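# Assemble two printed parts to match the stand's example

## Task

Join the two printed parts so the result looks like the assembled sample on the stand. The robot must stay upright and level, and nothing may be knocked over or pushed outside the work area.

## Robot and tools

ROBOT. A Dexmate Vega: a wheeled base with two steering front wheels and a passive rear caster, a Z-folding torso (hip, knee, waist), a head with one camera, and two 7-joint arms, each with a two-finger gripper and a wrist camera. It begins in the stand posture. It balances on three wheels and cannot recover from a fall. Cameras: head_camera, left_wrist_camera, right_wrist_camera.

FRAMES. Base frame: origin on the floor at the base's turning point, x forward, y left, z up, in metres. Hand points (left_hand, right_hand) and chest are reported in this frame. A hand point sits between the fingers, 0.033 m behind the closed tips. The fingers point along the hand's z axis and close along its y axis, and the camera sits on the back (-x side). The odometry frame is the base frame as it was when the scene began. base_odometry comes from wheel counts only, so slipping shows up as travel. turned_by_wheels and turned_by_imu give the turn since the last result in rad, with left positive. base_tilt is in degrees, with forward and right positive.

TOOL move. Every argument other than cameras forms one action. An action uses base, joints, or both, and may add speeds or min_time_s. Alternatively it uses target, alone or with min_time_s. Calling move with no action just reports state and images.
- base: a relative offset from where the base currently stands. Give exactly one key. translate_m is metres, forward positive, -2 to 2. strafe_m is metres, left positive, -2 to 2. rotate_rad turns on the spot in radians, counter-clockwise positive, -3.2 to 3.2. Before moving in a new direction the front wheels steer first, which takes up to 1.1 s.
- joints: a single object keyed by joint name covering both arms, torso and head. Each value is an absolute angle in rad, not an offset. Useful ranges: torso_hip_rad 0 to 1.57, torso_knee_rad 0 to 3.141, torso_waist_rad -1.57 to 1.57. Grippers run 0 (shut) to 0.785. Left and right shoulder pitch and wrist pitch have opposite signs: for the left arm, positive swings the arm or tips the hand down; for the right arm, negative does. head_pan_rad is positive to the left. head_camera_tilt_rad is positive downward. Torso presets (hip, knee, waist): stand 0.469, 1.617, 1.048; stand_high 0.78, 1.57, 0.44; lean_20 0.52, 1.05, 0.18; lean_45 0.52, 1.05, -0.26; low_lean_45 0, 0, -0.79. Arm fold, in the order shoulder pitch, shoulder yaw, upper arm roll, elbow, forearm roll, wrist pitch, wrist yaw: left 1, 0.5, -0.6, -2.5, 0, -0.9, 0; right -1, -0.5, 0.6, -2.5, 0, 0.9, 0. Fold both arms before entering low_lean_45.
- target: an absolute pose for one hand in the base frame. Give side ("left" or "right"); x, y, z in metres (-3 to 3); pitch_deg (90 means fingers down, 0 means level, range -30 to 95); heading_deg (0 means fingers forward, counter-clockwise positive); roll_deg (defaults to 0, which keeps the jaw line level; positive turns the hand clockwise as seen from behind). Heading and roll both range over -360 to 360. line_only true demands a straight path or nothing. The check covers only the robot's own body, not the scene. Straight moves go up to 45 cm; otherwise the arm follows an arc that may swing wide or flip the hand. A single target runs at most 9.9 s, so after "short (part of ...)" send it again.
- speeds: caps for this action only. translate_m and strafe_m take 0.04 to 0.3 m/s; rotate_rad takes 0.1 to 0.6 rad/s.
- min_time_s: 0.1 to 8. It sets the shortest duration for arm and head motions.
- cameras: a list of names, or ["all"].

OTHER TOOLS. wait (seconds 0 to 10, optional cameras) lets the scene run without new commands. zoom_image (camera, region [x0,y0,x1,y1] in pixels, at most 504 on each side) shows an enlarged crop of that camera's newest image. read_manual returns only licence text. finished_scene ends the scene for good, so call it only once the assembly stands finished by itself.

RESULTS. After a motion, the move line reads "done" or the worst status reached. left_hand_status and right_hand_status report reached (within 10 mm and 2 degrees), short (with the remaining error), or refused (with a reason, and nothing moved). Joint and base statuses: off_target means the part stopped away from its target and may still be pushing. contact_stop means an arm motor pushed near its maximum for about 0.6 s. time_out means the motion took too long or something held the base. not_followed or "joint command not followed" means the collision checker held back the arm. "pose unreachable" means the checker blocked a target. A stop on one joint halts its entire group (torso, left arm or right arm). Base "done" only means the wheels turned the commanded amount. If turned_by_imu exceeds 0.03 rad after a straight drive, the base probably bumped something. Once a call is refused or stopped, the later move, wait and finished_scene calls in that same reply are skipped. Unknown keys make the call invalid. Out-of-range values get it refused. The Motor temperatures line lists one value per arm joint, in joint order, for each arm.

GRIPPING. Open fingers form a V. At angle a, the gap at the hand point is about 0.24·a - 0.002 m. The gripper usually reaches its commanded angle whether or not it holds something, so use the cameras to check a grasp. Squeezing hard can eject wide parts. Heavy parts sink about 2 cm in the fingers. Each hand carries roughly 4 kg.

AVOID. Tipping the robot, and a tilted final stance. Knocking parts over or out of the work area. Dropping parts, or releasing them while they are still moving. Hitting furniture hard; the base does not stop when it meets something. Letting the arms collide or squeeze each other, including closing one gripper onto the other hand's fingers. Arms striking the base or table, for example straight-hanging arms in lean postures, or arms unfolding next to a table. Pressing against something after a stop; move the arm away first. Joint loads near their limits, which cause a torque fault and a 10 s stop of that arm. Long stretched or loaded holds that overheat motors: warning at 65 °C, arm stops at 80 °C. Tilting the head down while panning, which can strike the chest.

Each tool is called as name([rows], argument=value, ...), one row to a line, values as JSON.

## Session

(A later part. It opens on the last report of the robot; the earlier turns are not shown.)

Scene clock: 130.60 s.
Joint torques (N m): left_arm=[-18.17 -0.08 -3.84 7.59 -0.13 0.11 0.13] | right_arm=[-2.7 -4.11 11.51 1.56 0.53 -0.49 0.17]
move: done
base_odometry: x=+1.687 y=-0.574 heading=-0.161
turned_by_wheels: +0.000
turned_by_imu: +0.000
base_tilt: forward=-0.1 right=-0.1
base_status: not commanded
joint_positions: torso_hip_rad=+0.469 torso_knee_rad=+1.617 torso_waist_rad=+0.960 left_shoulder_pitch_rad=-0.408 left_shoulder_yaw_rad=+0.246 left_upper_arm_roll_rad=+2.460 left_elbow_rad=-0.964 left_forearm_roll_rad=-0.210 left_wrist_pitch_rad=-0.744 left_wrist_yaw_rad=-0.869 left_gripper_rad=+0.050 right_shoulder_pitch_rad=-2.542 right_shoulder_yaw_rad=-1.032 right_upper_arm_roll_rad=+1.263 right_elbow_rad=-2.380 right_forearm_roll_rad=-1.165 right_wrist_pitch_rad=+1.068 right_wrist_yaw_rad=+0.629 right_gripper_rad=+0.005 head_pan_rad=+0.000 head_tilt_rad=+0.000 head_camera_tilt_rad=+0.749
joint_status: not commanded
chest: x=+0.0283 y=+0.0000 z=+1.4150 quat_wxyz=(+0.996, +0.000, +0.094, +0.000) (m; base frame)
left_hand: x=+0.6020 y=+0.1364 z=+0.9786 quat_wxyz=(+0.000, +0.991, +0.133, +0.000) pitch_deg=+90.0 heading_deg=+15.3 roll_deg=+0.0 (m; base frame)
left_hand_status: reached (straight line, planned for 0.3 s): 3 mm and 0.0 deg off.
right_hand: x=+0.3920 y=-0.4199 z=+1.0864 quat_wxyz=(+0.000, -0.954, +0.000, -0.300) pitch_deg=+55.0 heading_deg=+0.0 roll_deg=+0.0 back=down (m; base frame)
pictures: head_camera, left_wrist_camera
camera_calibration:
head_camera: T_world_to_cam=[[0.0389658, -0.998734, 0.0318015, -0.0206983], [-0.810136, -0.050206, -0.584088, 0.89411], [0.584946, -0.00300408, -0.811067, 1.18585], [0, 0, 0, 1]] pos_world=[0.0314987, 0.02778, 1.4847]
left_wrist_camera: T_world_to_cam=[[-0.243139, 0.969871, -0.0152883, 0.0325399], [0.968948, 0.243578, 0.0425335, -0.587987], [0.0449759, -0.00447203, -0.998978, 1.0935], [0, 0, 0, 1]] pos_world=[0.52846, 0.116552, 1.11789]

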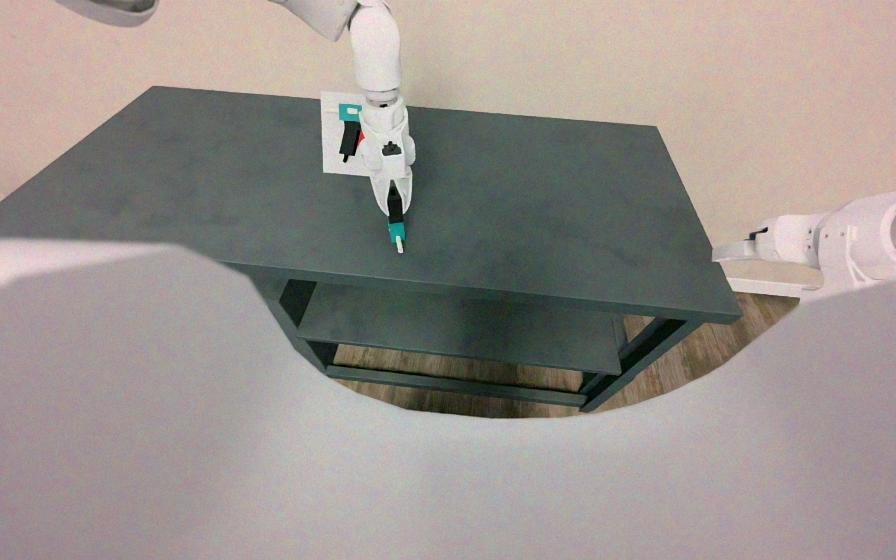

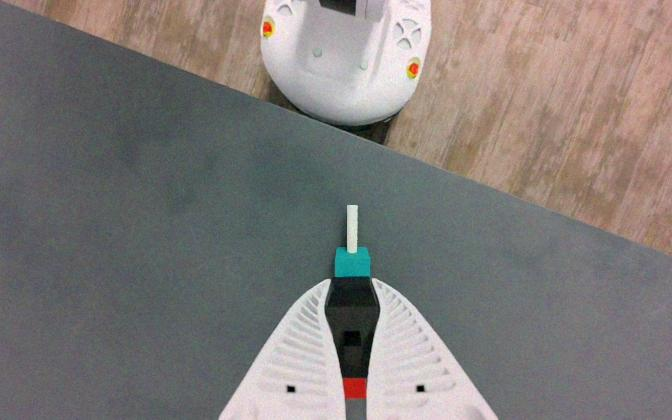

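move(target={"side":"left","x":0.602,"y":0.1365,"z":0.966,"pitch_deg":90,"heading_deg":15.3,"line_only":true})

move(target={"side":"left","x":0.602,"y":0.1365,"z":0.958,"pitch_deg":90,"heading_deg":15.3,"line_only":true}, cameras=["left_wrist_camera","head_camera"])

zoom_image(camera="head_camera", region=[360, 180, 430, 260])

zoom_image(camera="left_wrist_camera", region=[300, 190, 400, 290])

Scene clock: 131.90 s.
Joint torques (N m): left_arm=[-19.91 -1.27 -2.59 6 -0.18 -0.01 0.07] | right_arm=[-2.61 -4.32 12.32 1.52 0.49 0.08 0.1]
move: done
base_odometry: x=+1.687 y=-0.574 heading=-0.161
turned_by_wheels: +0.000
turned_by_imu: +0.000
base_tilt: forward=-0.1 right=-0.1
base_status: not commanded
joint_positions: torso_hip_rad=+0.469 torso_knee_rad=+1.617 torso_waist_rad=+0.960 left_shoulder_pitch_rad=-0.386 left_shoulder_yaw_rad=+0.238 left_upper_arm_roll_rad=+2.462 left_elbow_rad=-0.946 left_forearm_roll_rad=-0.198 left_wrist_pitch_rad=-0.743 left_wrist_yaw_rad=-0.855 left_gripper_rad=+0.050 right_shoulder_pitch_rad=-2.542 right_shoulder_yaw_rad=-1.032 right_upper_arm_roll_rad=+1.263 right_elbow_rad=-2.380 right_forearm_roll_rad=-1.165 right_wrist_pitch_rad=+1.068 right_wrist_yaw_rad=+0.629 right_gripper_rad=+0.005 head_pan_rad=+0.000 head_tilt_rad=+0.000 head_camera_tilt_rad=+0.749
joint_status: not commanded
chest: x=+0.0283 y=+0.0000 z=+1.4150 quat_wxyz=(+0.996, +0.000, +0.094, +0.000) (m; base frame)
left_hand: x=+0.6020 y=+0.1364 z=+0.9686 quat_wxyz=(+0.000, +0.991, +0.133, +0.000) pitch_deg=+90.0 heading_deg=+15.3 roll_deg=+0.0 (m; base frame)
left_hand_status: reached (straight line, planned for 0.3 s): 3 mm and 0.0 deg off.
right_hand: x=+0.3920 y=-0.4199 z=+1.0864 quat_wxyz=(+0.000, -0.954, +0.000, -0.300) pitch_deg=+55.0 heading_deg=+0.0 roll_deg=+0.0 back=down (m; base frame)
pictures: none

Scene clock: 132.83 s.
Joint torques (N m): left_arm=[-7.6 -0.54 3.75 3.12 0.01 1.83 1.17] | right_arm=[-3.13 -3.54 12.26 -0.49 0.58 -0.72 -0.16]
move: done
base_odometry: x=+1.687 y=-0.574 heading=-0.161
turned_by_wheels: +0.000
turned_by_imu: +0.000
base_tilt: forward=-0.1 right=-0.1
base_status: not commanded
joint_positions: torso_hip_rad=+0.469 torso_knee_rad=+1.617 torso_waist_rad=+0.960 left_shoulder_pitch_rad=-0.368 left_shoulder_yaw_rad=+0.232 left_upper_arm_roll_rad=+2.462 left_elbow_rad=-0.929 left_forearm_roll_rad=-0.189 left_wrist_pitch_rad=-0.743 left_wrist_yaw_rad=-0.845 left_gripper_rad=+0.050 right_shoulder_pitch_rad=-2.542 right_shoulder_yaw_rad=-1.032 right_upper_arm_roll_rad=+1.263 right_elbow_rad=-2.380 right_forearm_roll_rad=-1.165 right_wrist_pitch_rad=+1.068 right_wrist_yaw_rad=+0.629 right_gripper_rad=+0.005 head_pan_rad=+0.000 head_tilt_rad=+0.000 head_camera_tilt_rad=+0.749
joint_status: not commanded
chest: x=+0.0281 y=+0.0000 z=+1.4150 quat_wxyz=(+0.996, +0.000, +0.094, +0.000) (m; base frame)
left_hand: x=+0.6022 y=+0.1363 z=+0.9610 quat_wxyz=(+0.000, +0.991, +0.133, +0.000) pitch_deg=+89.9 heading_deg=+15.3 roll_deg=+0.0 (m; base frame)
left_hand_status: reached (straight line, planned for 0.3 s): 3 mm and 0.1 deg off.
right_hand: x=+0.3919 y=-0.4199 z=+1.0865 quat_wxyz=(+0.000, -0.954, +0.000, -0.301) pitch_deg=+55.0 heading_deg=+0.0 roll_deg=+0.0 back=down (m; base frame)
pictures: head_camera, left_wrist_camera
camera_calibration:
head_camera: T_world_to_cam=[[0.038956, -0.998734, 0.031812, -0.0207059], [-0.809973, -0.0502051, -0.584315, 0.894281], [0.585172, -0.00300429, -0.810903, 1.18572], [0, 0, 0, 1]] pos_world=[0.0313004, 0.02778, 1.4847]
left_wrist_camera: T_world_to_cam=[[-0.243293, 0.969824, -0.0158056, 0.0330236], [0.968868, 0.243759, 0.043328, -0.588066], [0.0458733, -0.00477218, -0.998936, 1.07543], [0, 0, 0, 1]] pos_world=[0.528459, 0.116451, 1.10029]

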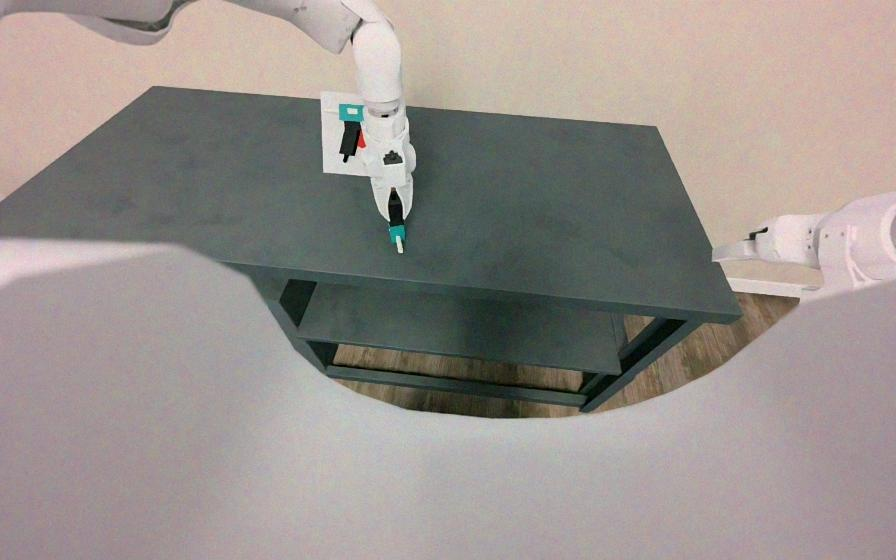

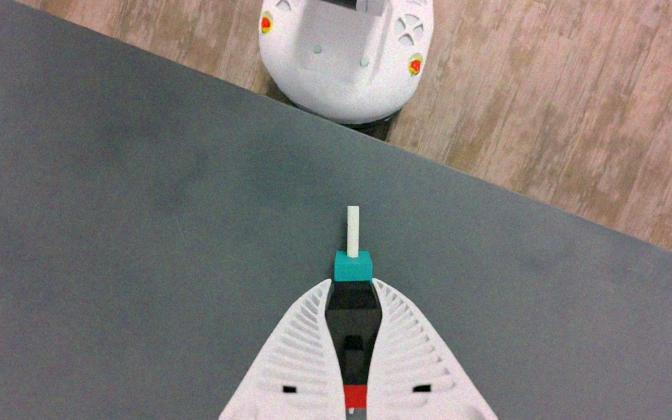

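Scaled by 6.300 from the camera's 896x560 image, which has a finer 960x600 frame.

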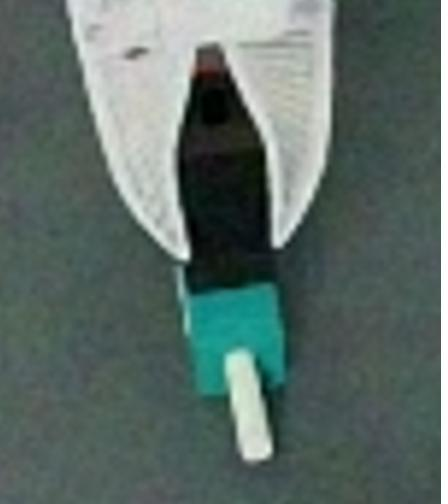

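Scaled by 5.040 from the camera's 672x420 image, which has a finer 960x600 frame.

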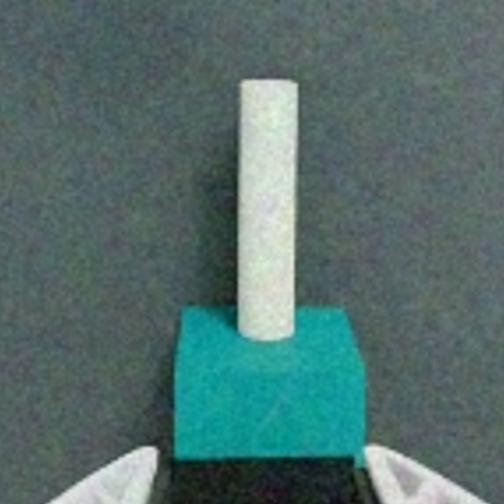

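zoom_image(camera="head_camera", region=[380, 205, 415, 245])

zoom_image(camera="left_wrist_camera", region=[310, 240, 400, 420])

move(cameras=["right_wrist_camera"])

Scaled by 12.600 from the camera's 896x560 image, which has a finer 960x600 frame.

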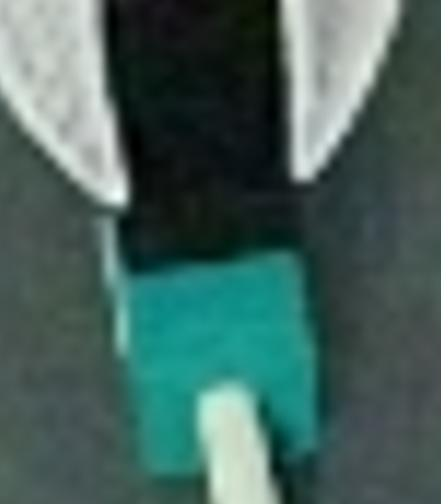

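Scaled by 2.800 from the camera's 672x420 image, which has a finer 960x600 frame.

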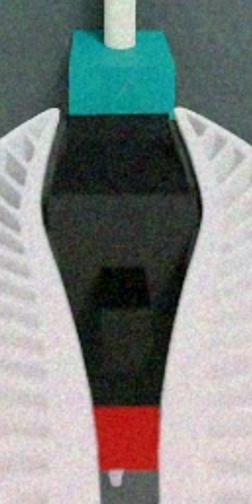

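Scene clock: 133.33 s.
Joint torques (N m): left_arm=[-5.08 -2.41 2.73 2.81 0.21 0.27 0.87] | right_arm=[-2.49 -3.56 13.73 1.11 0.45 -0.32 0.05]
Motor temperatures (°C): left_arm=[37 38 43 42 45 49 47] | right_arm=[39 39 44 40 41 42 44]
base_odometry: x=+1.687 y=-0.574 heading=-0.161
turned_by_wheels: +0.000
turned_by_imu: +0.000
base_tilt: forward=-0.1 right=-0.1
base_status: not commanded
joint_positions: torso_hip_rad=+0.469 torso_knee_rad=+1.617 torso_waist_rad=+0.960 left_shoulder_pitch_rad=-0.365 left_shoulder_yaw_rad=+0.230 left_upper_arm_roll_rad=+2.462 left_elbow_rad=-0.926 left_forearm_roll_rad=-0.188 left_wrist_pitch_rad=-0.743 left_wrist_yaw_rad=-0.843 left_gripper_rad=+0.050 right_shoulder_pitch_rad=-2.542 right_shoulder_yaw_rad=-1.032 right_upper_arm_roll_rad=+1.263 right_elbow_rad=-2.380 right_forearm_roll_rad=-1.165 right_wrist_pitch_rad=+1.068 right_wrist_yaw_rad=+0.629 right_gripper_rad=+0.005 head_pan_rad=+0.000 head_tilt_rad=+0.000 head_camera_tilt_rad=+0.749
joint_status: not commanded
chest: x=+0.0280 y=+0.0000 z=+1.4150 quat_wxyz=(+0.996, +0.000, +0.094, +0.000) (m; base frame)
left_hand: x=+0.6022 y=+0.1363 z=+0.9596 quat_wxyz=(+0.000, +0.991, +0.133, +0.000) pitch_deg=+89.9 heading_deg=+15.3 roll_deg=+0.0 (m; base frame)
left_hand_status: reached (straight line, planned for 0.3 s): 2 mm and 0.1 deg off.
right_hand: x=+0.3918 y=-0.4199 z=+1.0865 quat_wxyz=(+0.000, -0.954, +0.000, -0.301) pitch_deg=+55.0 heading_deg=+0.0 roll_deg=+0.0 back=down (m; base frame)
pictures: right_wrist_camera
camera_calibration:
right_wrist_camera: T_world_to_cam=[[0.0604695, 0.998084, 0.0130905, 0.389376], [0.791619, -0.0559408, 0.608449, -0.927364], [0.608016, -0.02643, -0.793485, 0.753687], [0, 0, 0, 1]] pos_world=[0.25232, -0.420588, 1.1572]

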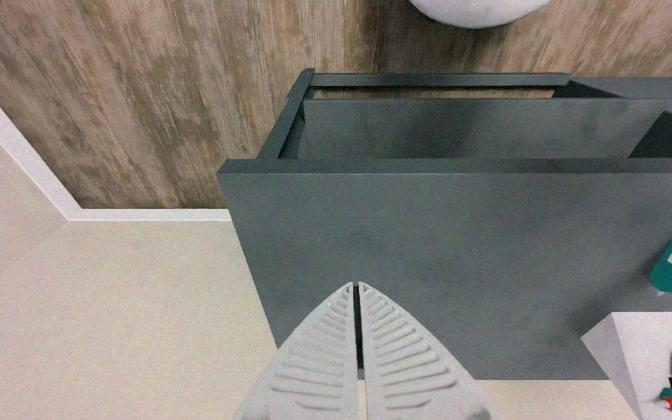

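move(target={"side":"right","x":0.46,"y":-0.28,"z":1.05,"pitch_deg":10,"heading_deg":50}, cameras=["right_wrist_camera"])

zoom_image(camera="right_wrist_camera", region=[280, 60, 500, 240])

Scene clock: 141.17 s.
Joint torques (N m): left_arm=[-6.81 -1.62 2.33 4.73 0.34 1.15 1.09] | right_arm=[9.28 -7.49 4.7 -1.49 -0.05 -2.03 -0.15]
move: done
base_odometry: x=+1.687 y=-0.574 heading=-0.161
turned_by_wheels: +0.000
turned_by_imu: +0.000
base_tilt: forward=-0.1 right=-0.1
base_status: not commanded
joint_positions: torso_hip_rad=+0.469 torso_knee_rad=+1.617 torso_waist_rad=+0.960 left_shoulder_pitch_rad=-0.363 left_shoulder_yaw_rad=+0.230 left_upper_arm_roll_rad=+2.462 left_elbow_rad=-0.925 left_forearm_roll_rad=-0.187 left_wrist_pitch_rad=-0.743 left_wrist_yaw_rad=-0.842 left_gripper_rad=+0.050 right_shoulder_pitch_rad=-2.027 right_shoulder_yaw_rad=-0.837 right_upper_arm_roll_rad=+0.348 right_elbow_rad=-1.716 right_forearm_roll_rad=-2.372 right_wrist_pitch_rad=-0.184 right_wrist_yaw_rad=-0.958 right_gripper_rad=+0.005 head_pan_rad=+0.000 head_tilt_rad=+0.000 head_camera_tilt_rad=+0.749
joint_status: not commanded
chest: x=+0.0280 y=+0.0000 z=+1.4150 quat_wxyz=(+0.996, +0.000, +0.094, +0.000) (m; base frame)
left_hand: x=+0.6022 y=+0.1363 z=+0.9589 quat_wxyz=(+0.000, +0.991, +0.133, +0.001) pitch_deg=+89.9 heading_deg=+15.3 roll_deg=+0.0 (m; base frame)
right_hand: x=+0.4599 y=-0.2806 z=+1.0504 quat_wxyz=(+0.271, -0.696, -0.322, -0.582) pitch_deg=+10.1 heading_deg=+49.8 roll_deg=+0.1 back=down (m; base frame)
right_hand_status: reached (straight line, planned for 6.1 s): 1 mm and 0.2 deg off.
pictures: right_wrist_camera
camera_calibration:
right_wrist_camera: T_world_to_cam=[[-0.740588, 0.669813, 0.0536726, 0.480475], [0.128527, 0.062801, 0.989716, -1.01376], [0.659553, 0.73987, -0.132599, 0.184425], [0, 0, 0, 1]] pos_world=[0.364491, -0.394614, 1.002]

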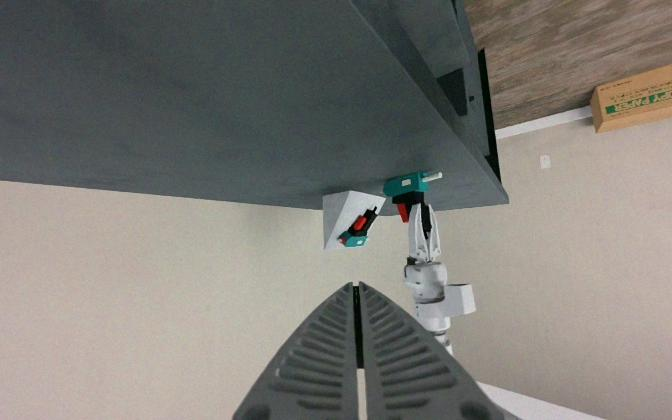

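Scaled by 2.291 from the camera's 672x420 image, which has a finer 960x600 frame.

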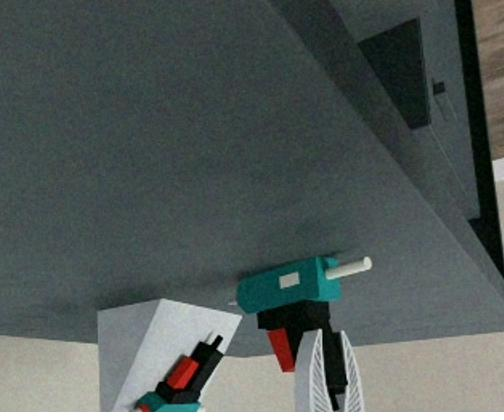

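zoom_image(camera="right_wrist_camera", region=[375, 160, 455, 240])

zoom_image(camera="right_wrist_camera", region=[320, 190, 390, 250])

Scaled by 6.300 from the camera's 672x420 image, which has a finer 960x600 frame.

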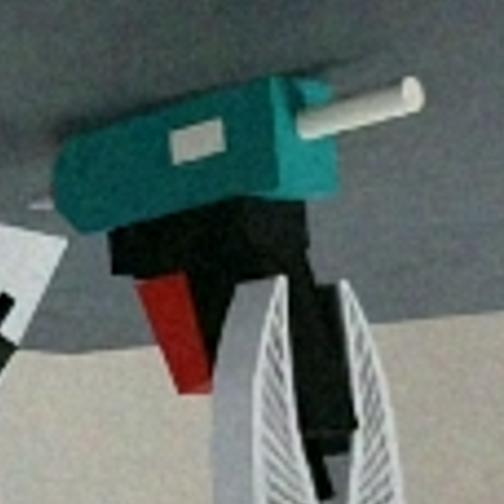

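Scaled by 7.200 from the camera's 672x420 image, which has a finer 960x600 frame.

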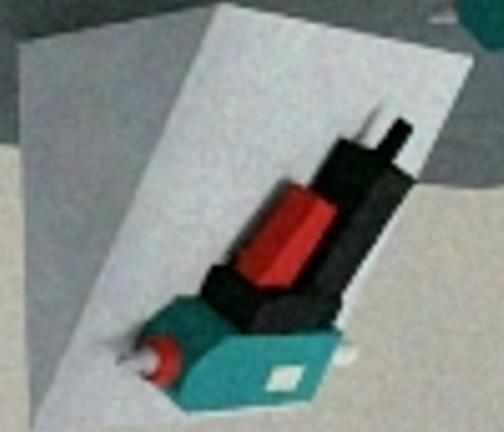

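move(target={"side":"left","x":0.602,"y":0.1365,"z":0.952,"pitch_deg":90,"heading_deg":15.3,"line_only":true}, cameras=["right_wrist_camera","left_wrist_camera"])

zoom_image(camera="right_wrist_camera", region=[375, 160, 455, 240])

Scene clock: 142.20 s.
Joint torques (N m): left_arm=[-4.21 -3.74 4.21 3.74 0 0.22 0.89] | right_arm=[9.16 -7.79 5.12 -1.36 0.5 -1.18 -0.32]
move: done
base_odometry: x=+1.687 y=-0.574 heading=-0.161
turned_by_wheels: +0.000
turned_by_imu: +0.000
base_tilt: forward=+0.0 right=-0.1
base_status: not commanded
joint_positions: torso_hip_rad=+0.469 torso_knee_rad=+1.617 torso_waist_rad=+0.960 left_shoulder_pitch_rad=-0.352 left_shoulder_yaw_rad=+0.225 left_upper_arm_roll_rad=+2.462 left_elbow_rad=-0.913 left_forearm_roll_rad=-0.182 left_wrist_pitch_rad=-0.744 left_wrist_yaw_rad=-0.836 left_gripper_rad=+0.050 right_shoulder_pitch_rad=-2.023 right_shoulder_yaw_rad=-0.837 right_upper_arm_roll_rad=+0.344 right_elbow_rad=-1.712 right_forearm_roll_rad=-2.372 right_wrist_pitch_rad=-0.189 right_wrist_yaw_rad=-0.962 right_gripper_rad=+0.005 head_pan_rad=+0.000 head_tilt_rad=+0.000 head_camera_tilt_rad=+0.749
joint_status: not commanded
chest: x=+0.0280 y=+0.0000 z=+1.4150 quat_wxyz=(+0.996, +0.000, +0.094, +0.000) (m; base frame)
left_hand: x=+0.6023 y=+0.1362 z=+0.9545 quat_wxyz=(+0.000, +0.991, +0.133, +0.000) pitch_deg=+89.9 heading_deg=+15.3 roll_deg=+0.0 (m; base frame)
left_hand_status: reached (straight line, planned for 0.3 s): 3 mm and 0.1 deg off.
right_hand: x=+0.4599 y=-0.2801 z=+1.0502 quat_wxyz=(+0.272, -0.694, -0.324, -0.583) pitch_deg=+10.0 heading_deg=+50.0 roll_deg=+0.0 back=down (m; base frame)
pictures: left_wrist_camera, right_wrist_camera
camera_calibration:
left_wrist_camera: T_world_to_cam=[[-0.24331, 0.969818, -0.0159035, 0.0330619], [0.968863, 0.24378, 0.0433032, -0.587855], [0.0458732, -0.00487223, -0.998935, 1.06894], [0, 0, 0, 1]] pos_world=[0.528559, 0.116451, 1.09379]
right_wrist_camera: T_world_to_cam=[[-0.742747, 0.667537, 0.0521615, 0.481999], [0.126154, 0.063008, 0.990008, -1.01268], [0.65758, 0.741906, -0.131011, 0.183805], [0, 0, 0, 1]] pos_world=[0.36489, -0.394312, 1.0015]

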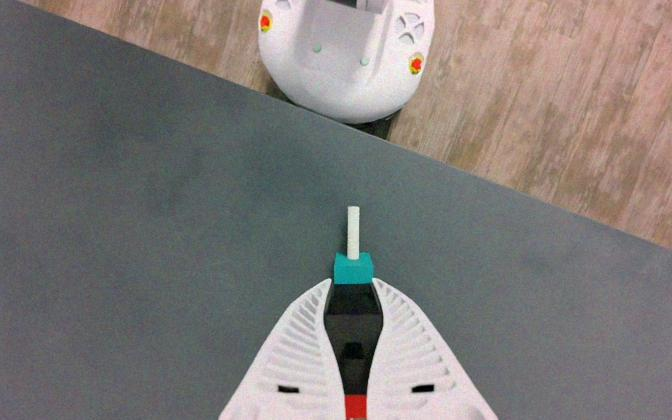

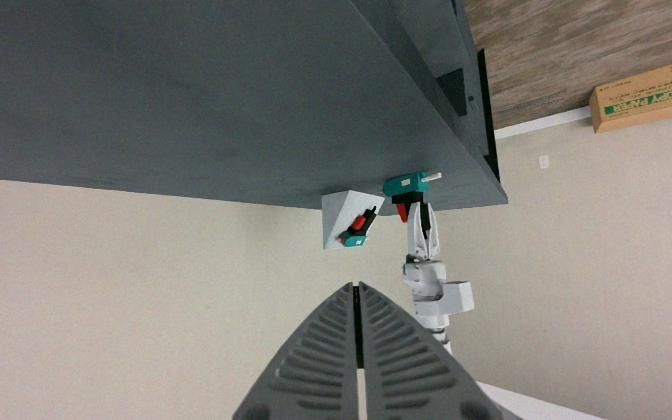

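Scaled by 6.300 from the camera's 672x420 image, which has a finer 960x600 frame.

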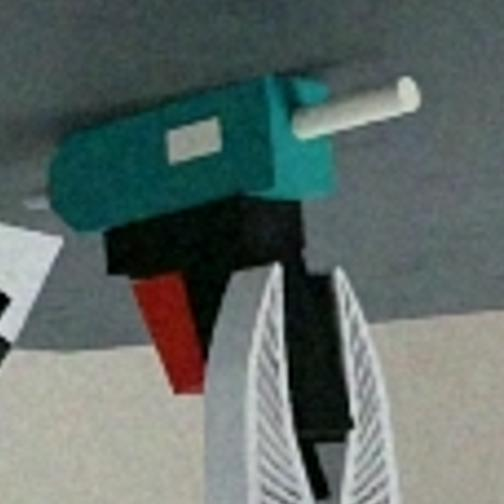

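move(joints={"left_gripper_rad":0.3})

move(target={"side":"left","x":0.602,"y":0.1365,"z":1.06,"pitch_deg":90,"heading_deg":15.3,"line_only":true}, cameras=["all"])

zoom_image(camera="right_wrist_camera", region=[375, 160, 455, 240])

zoom_image(camera="left_wrist_camera", region=[280, 220, 430, 370])

zoom_image(camera="head_camera", region=[350, 170, 450, 270])

Scene clock: 143.20 s.
Joint torques (N m): left_arm=[-19.23 -1.84 -1.21 6.71 -0.11 -0.66 0.2] | right_arm=[9.05 -7.94 4.48 0.53 0.35 -1.18 -0.02]
move: done
base_odometry: x=+1.687 y=-0.574 heading=-0.161
turned_by_wheels: +0.000
turned_by_imu: +0.000
base_tilt: forward=-0.1 right=-0.1
base_status: not commanded
joint_positions: torso_hip_rad=+0.469 torso_knee_rad=+1.617 torso_waist_rad=+0.960 left_shoulder_pitch_rad=-0.347 left_shoulder_yaw_rad=+0.224 left_upper_arm_roll_rad=+2.463 left_elbow_rad=-0.909 left_forearm_roll_rad=-0.180 left_wrist_pitch_rad=-0.745 left_wrist_yaw_rad=-0.834 left_gripper_rad=+0.300 right_shoulder_pitch_rad=-2.023 right_shoulder_yaw_rad=-0.837 right_upper_arm_roll_rad=+0.343 right_elbow_rad=-1.711 right_forearm_roll_rad=-2.372 right_wrist_pitch_rad=-0.189 right_wrist_yaw_rad=-0.962 right_gripper_rad=+0.005 head_pan_rad=+0.000 head_tilt_rad=+0.000 head_camera_tilt_rad=+0.749
joint_status: all done
chest: x=+0.0280 y=+0.0000 z=+1.4150 quat_wxyz=(+0.996, +0.000, +0.094, +0.000) (m; base frame)
left_hand: x=+0.6020 y=+0.1364 z=+0.9524 quat_wxyz=(+0.000, +0.991, +0.133, +0.000) pitch_deg=+90.0 heading_deg=+15.3 roll_deg=+0.0 (m; base frame)
right_hand: x=+0.4600 y=-0.2800 z=+1.0501 quat_wxyz=(+0.272, -0.694, -0.324, -0.583) pitch_deg=+10.0 heading_deg=+50.0 roll_deg=+0.0 back=down (m; base frame)
pictures: none

Scene clock: 145.57 s.
Joint torques (N m): left_arm=[-25.6 0.68 -9.55 4.33 -0.72 -0.32 -0.21] | right_arm=[8.9 -8.72 5.65 -0.94 0.59 -1.89 -0.07]
move: done
base_odometry: x=+1.687 y=-0.574 heading=-0.161
turned_by_wheels: +0.000
turned_by_imu: +0.000
base_tilt: forward=-0.1 right=-0.1
base_status: not commanded
joint_positions: torso_hip_rad=+0.469 torso_knee_rad=+1.617 torso_waist_rad=+0.960 left_shoulder_pitch_rad=-0.552 left_shoulder_yaw_rad=+0.288 left_upper_arm_roll_rad=+2.442 left_elbow_rad=-1.037 left_forearm_roll_rad=-0.315 left_wrist_pitch_rad=-0.783 left_wrist_yaw_rad=-0.996 left_gripper_rad=+0.300 right_shoulder_pitch_rad=-2.023 right_shoulder_yaw_rad=-0.837 right_upper_arm_roll_rad=+0.343 right_elbow_rad=-1.711 right_forearm_roll_rad=-2.372 right_wrist_pitch_rad=-0.189 right_wrist_yaw_rad=-0.962 right_gripper_rad=+0.005 head_pan_rad=+0.000 head_tilt_rad=+0.000 head_camera_tilt_rad=+0.749
joint_status: not commanded
chest: x=+0.0281 y=+0.0000 z=+1.4150 quat_wxyz=(+0.996, +0.000, +0.094, +0.000) (m; base frame)
left_hand: x=+0.6022 y=+0.1366 z=+1.0570 quat_wxyz=(+0.000, +0.991, +0.133, +0.000) pitch_deg=+90.0 heading_deg=+15.3 roll_deg=+0.0 (m; base frame)
left_hand_status: reached (straight line, planned for 1.0 s): 3 mm and 0.0 deg off.
right_hand: x=+0.4600 y=-0.2800 z=+1.0501 quat_wxyz=(+0.272, -0.694, -0.324, -0.583) pitch_deg=+10.0 heading_deg=+50.0 roll_deg=+0.0 back=down (m; base frame)
pictures: head_camera, left_wrist_camera, right_wrist_camera
camera_calibration:
head_camera: T_world_to_cam=[[0.038956, -0.998734, 0.031812, -0.0207059], [-0.809973, -0.0502051, -0.584315, 0.894281], [0.585172, -0.00300429, -0.810903, 1.18572], [0, 0, 0, 1]] pos_world=[0.0313004, 0.02778, 1.4847]
left_wrist_camera: T_world_to_cam=[[-0.243653, 0.969748, -0.0148992, 0.033488], [0.968824, 0.244075, 0.0425245, -0.591428], [0.0448746, -0.00407341, -0.998984, 1.17193], [0, 0, 0, 1]] pos_world=[0.528559, 0.116651, 1.19639]
right_wrist_camera: T_world_to_cam=[[-0.743003, 0.667259, 0.0520643, 0.48216], [0.125998, 0.0630525, 0.990025, -1.01253], [0.65732, 0.742152, -0.130922, 0.183828], [0, 0, 0, 1]] pos_world=[0.36499, -0.394312, 1.0014]

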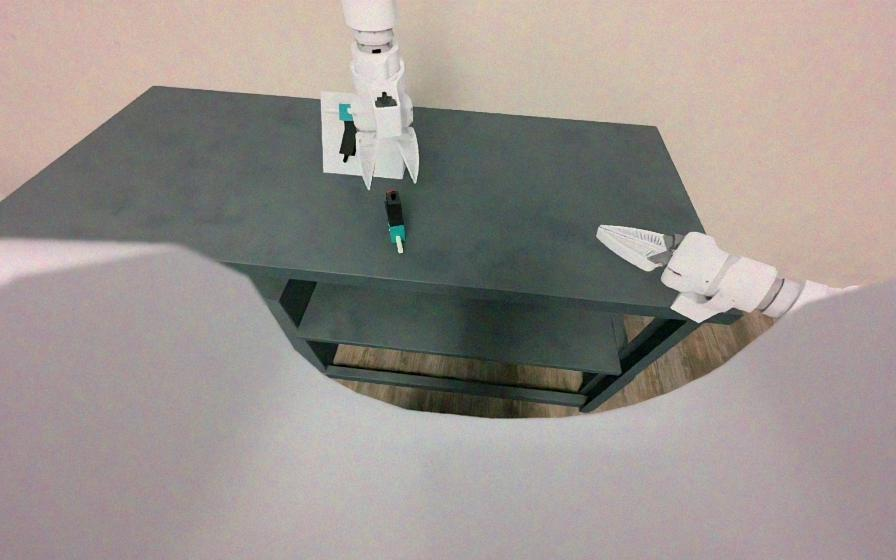

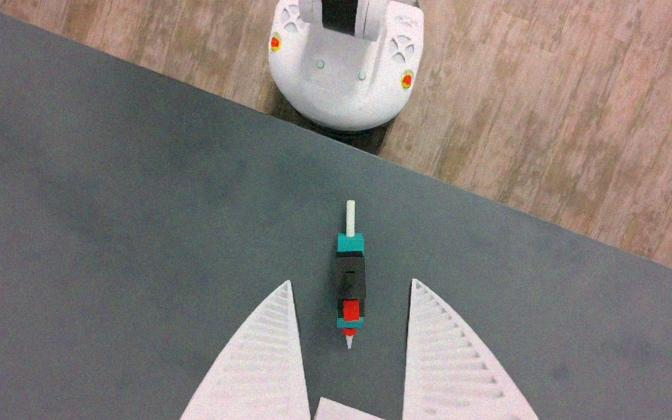

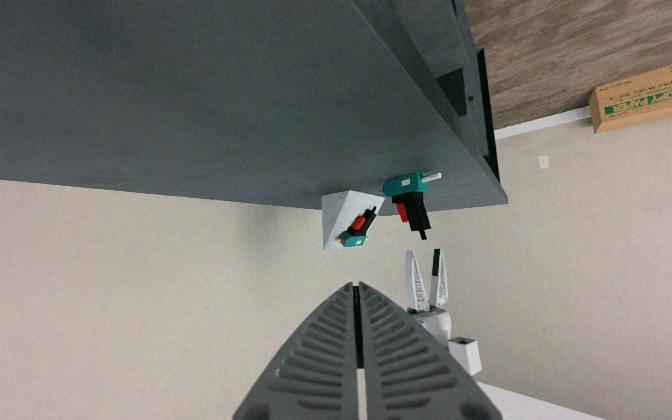

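Scaled by 6.300 from the camera's 672x420 image, which has a finer 960x600 frame.

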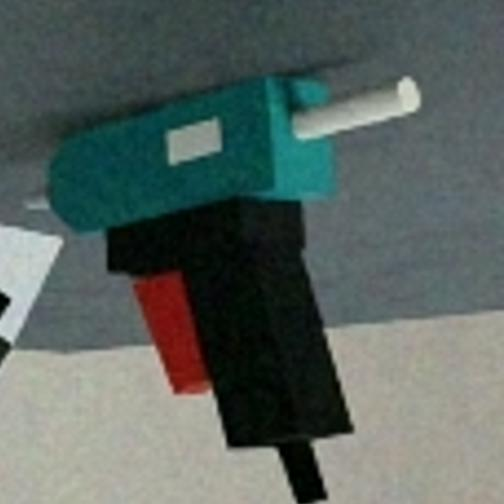

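Scaled by 3.360 from the camera's 672x420 image, which has a finer 960x600 frame.

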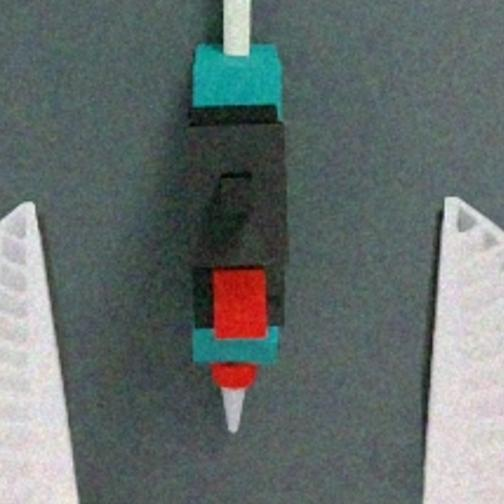

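Scaled by 5.040 from the camera's 896x560 image, which has a finer 960x600 frame.

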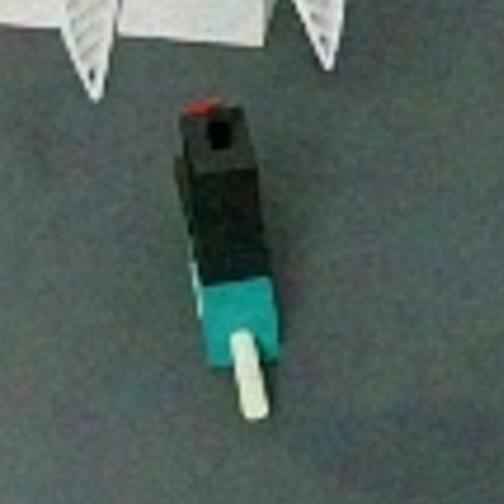

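finished_scene()

The scene is finished: the task was done.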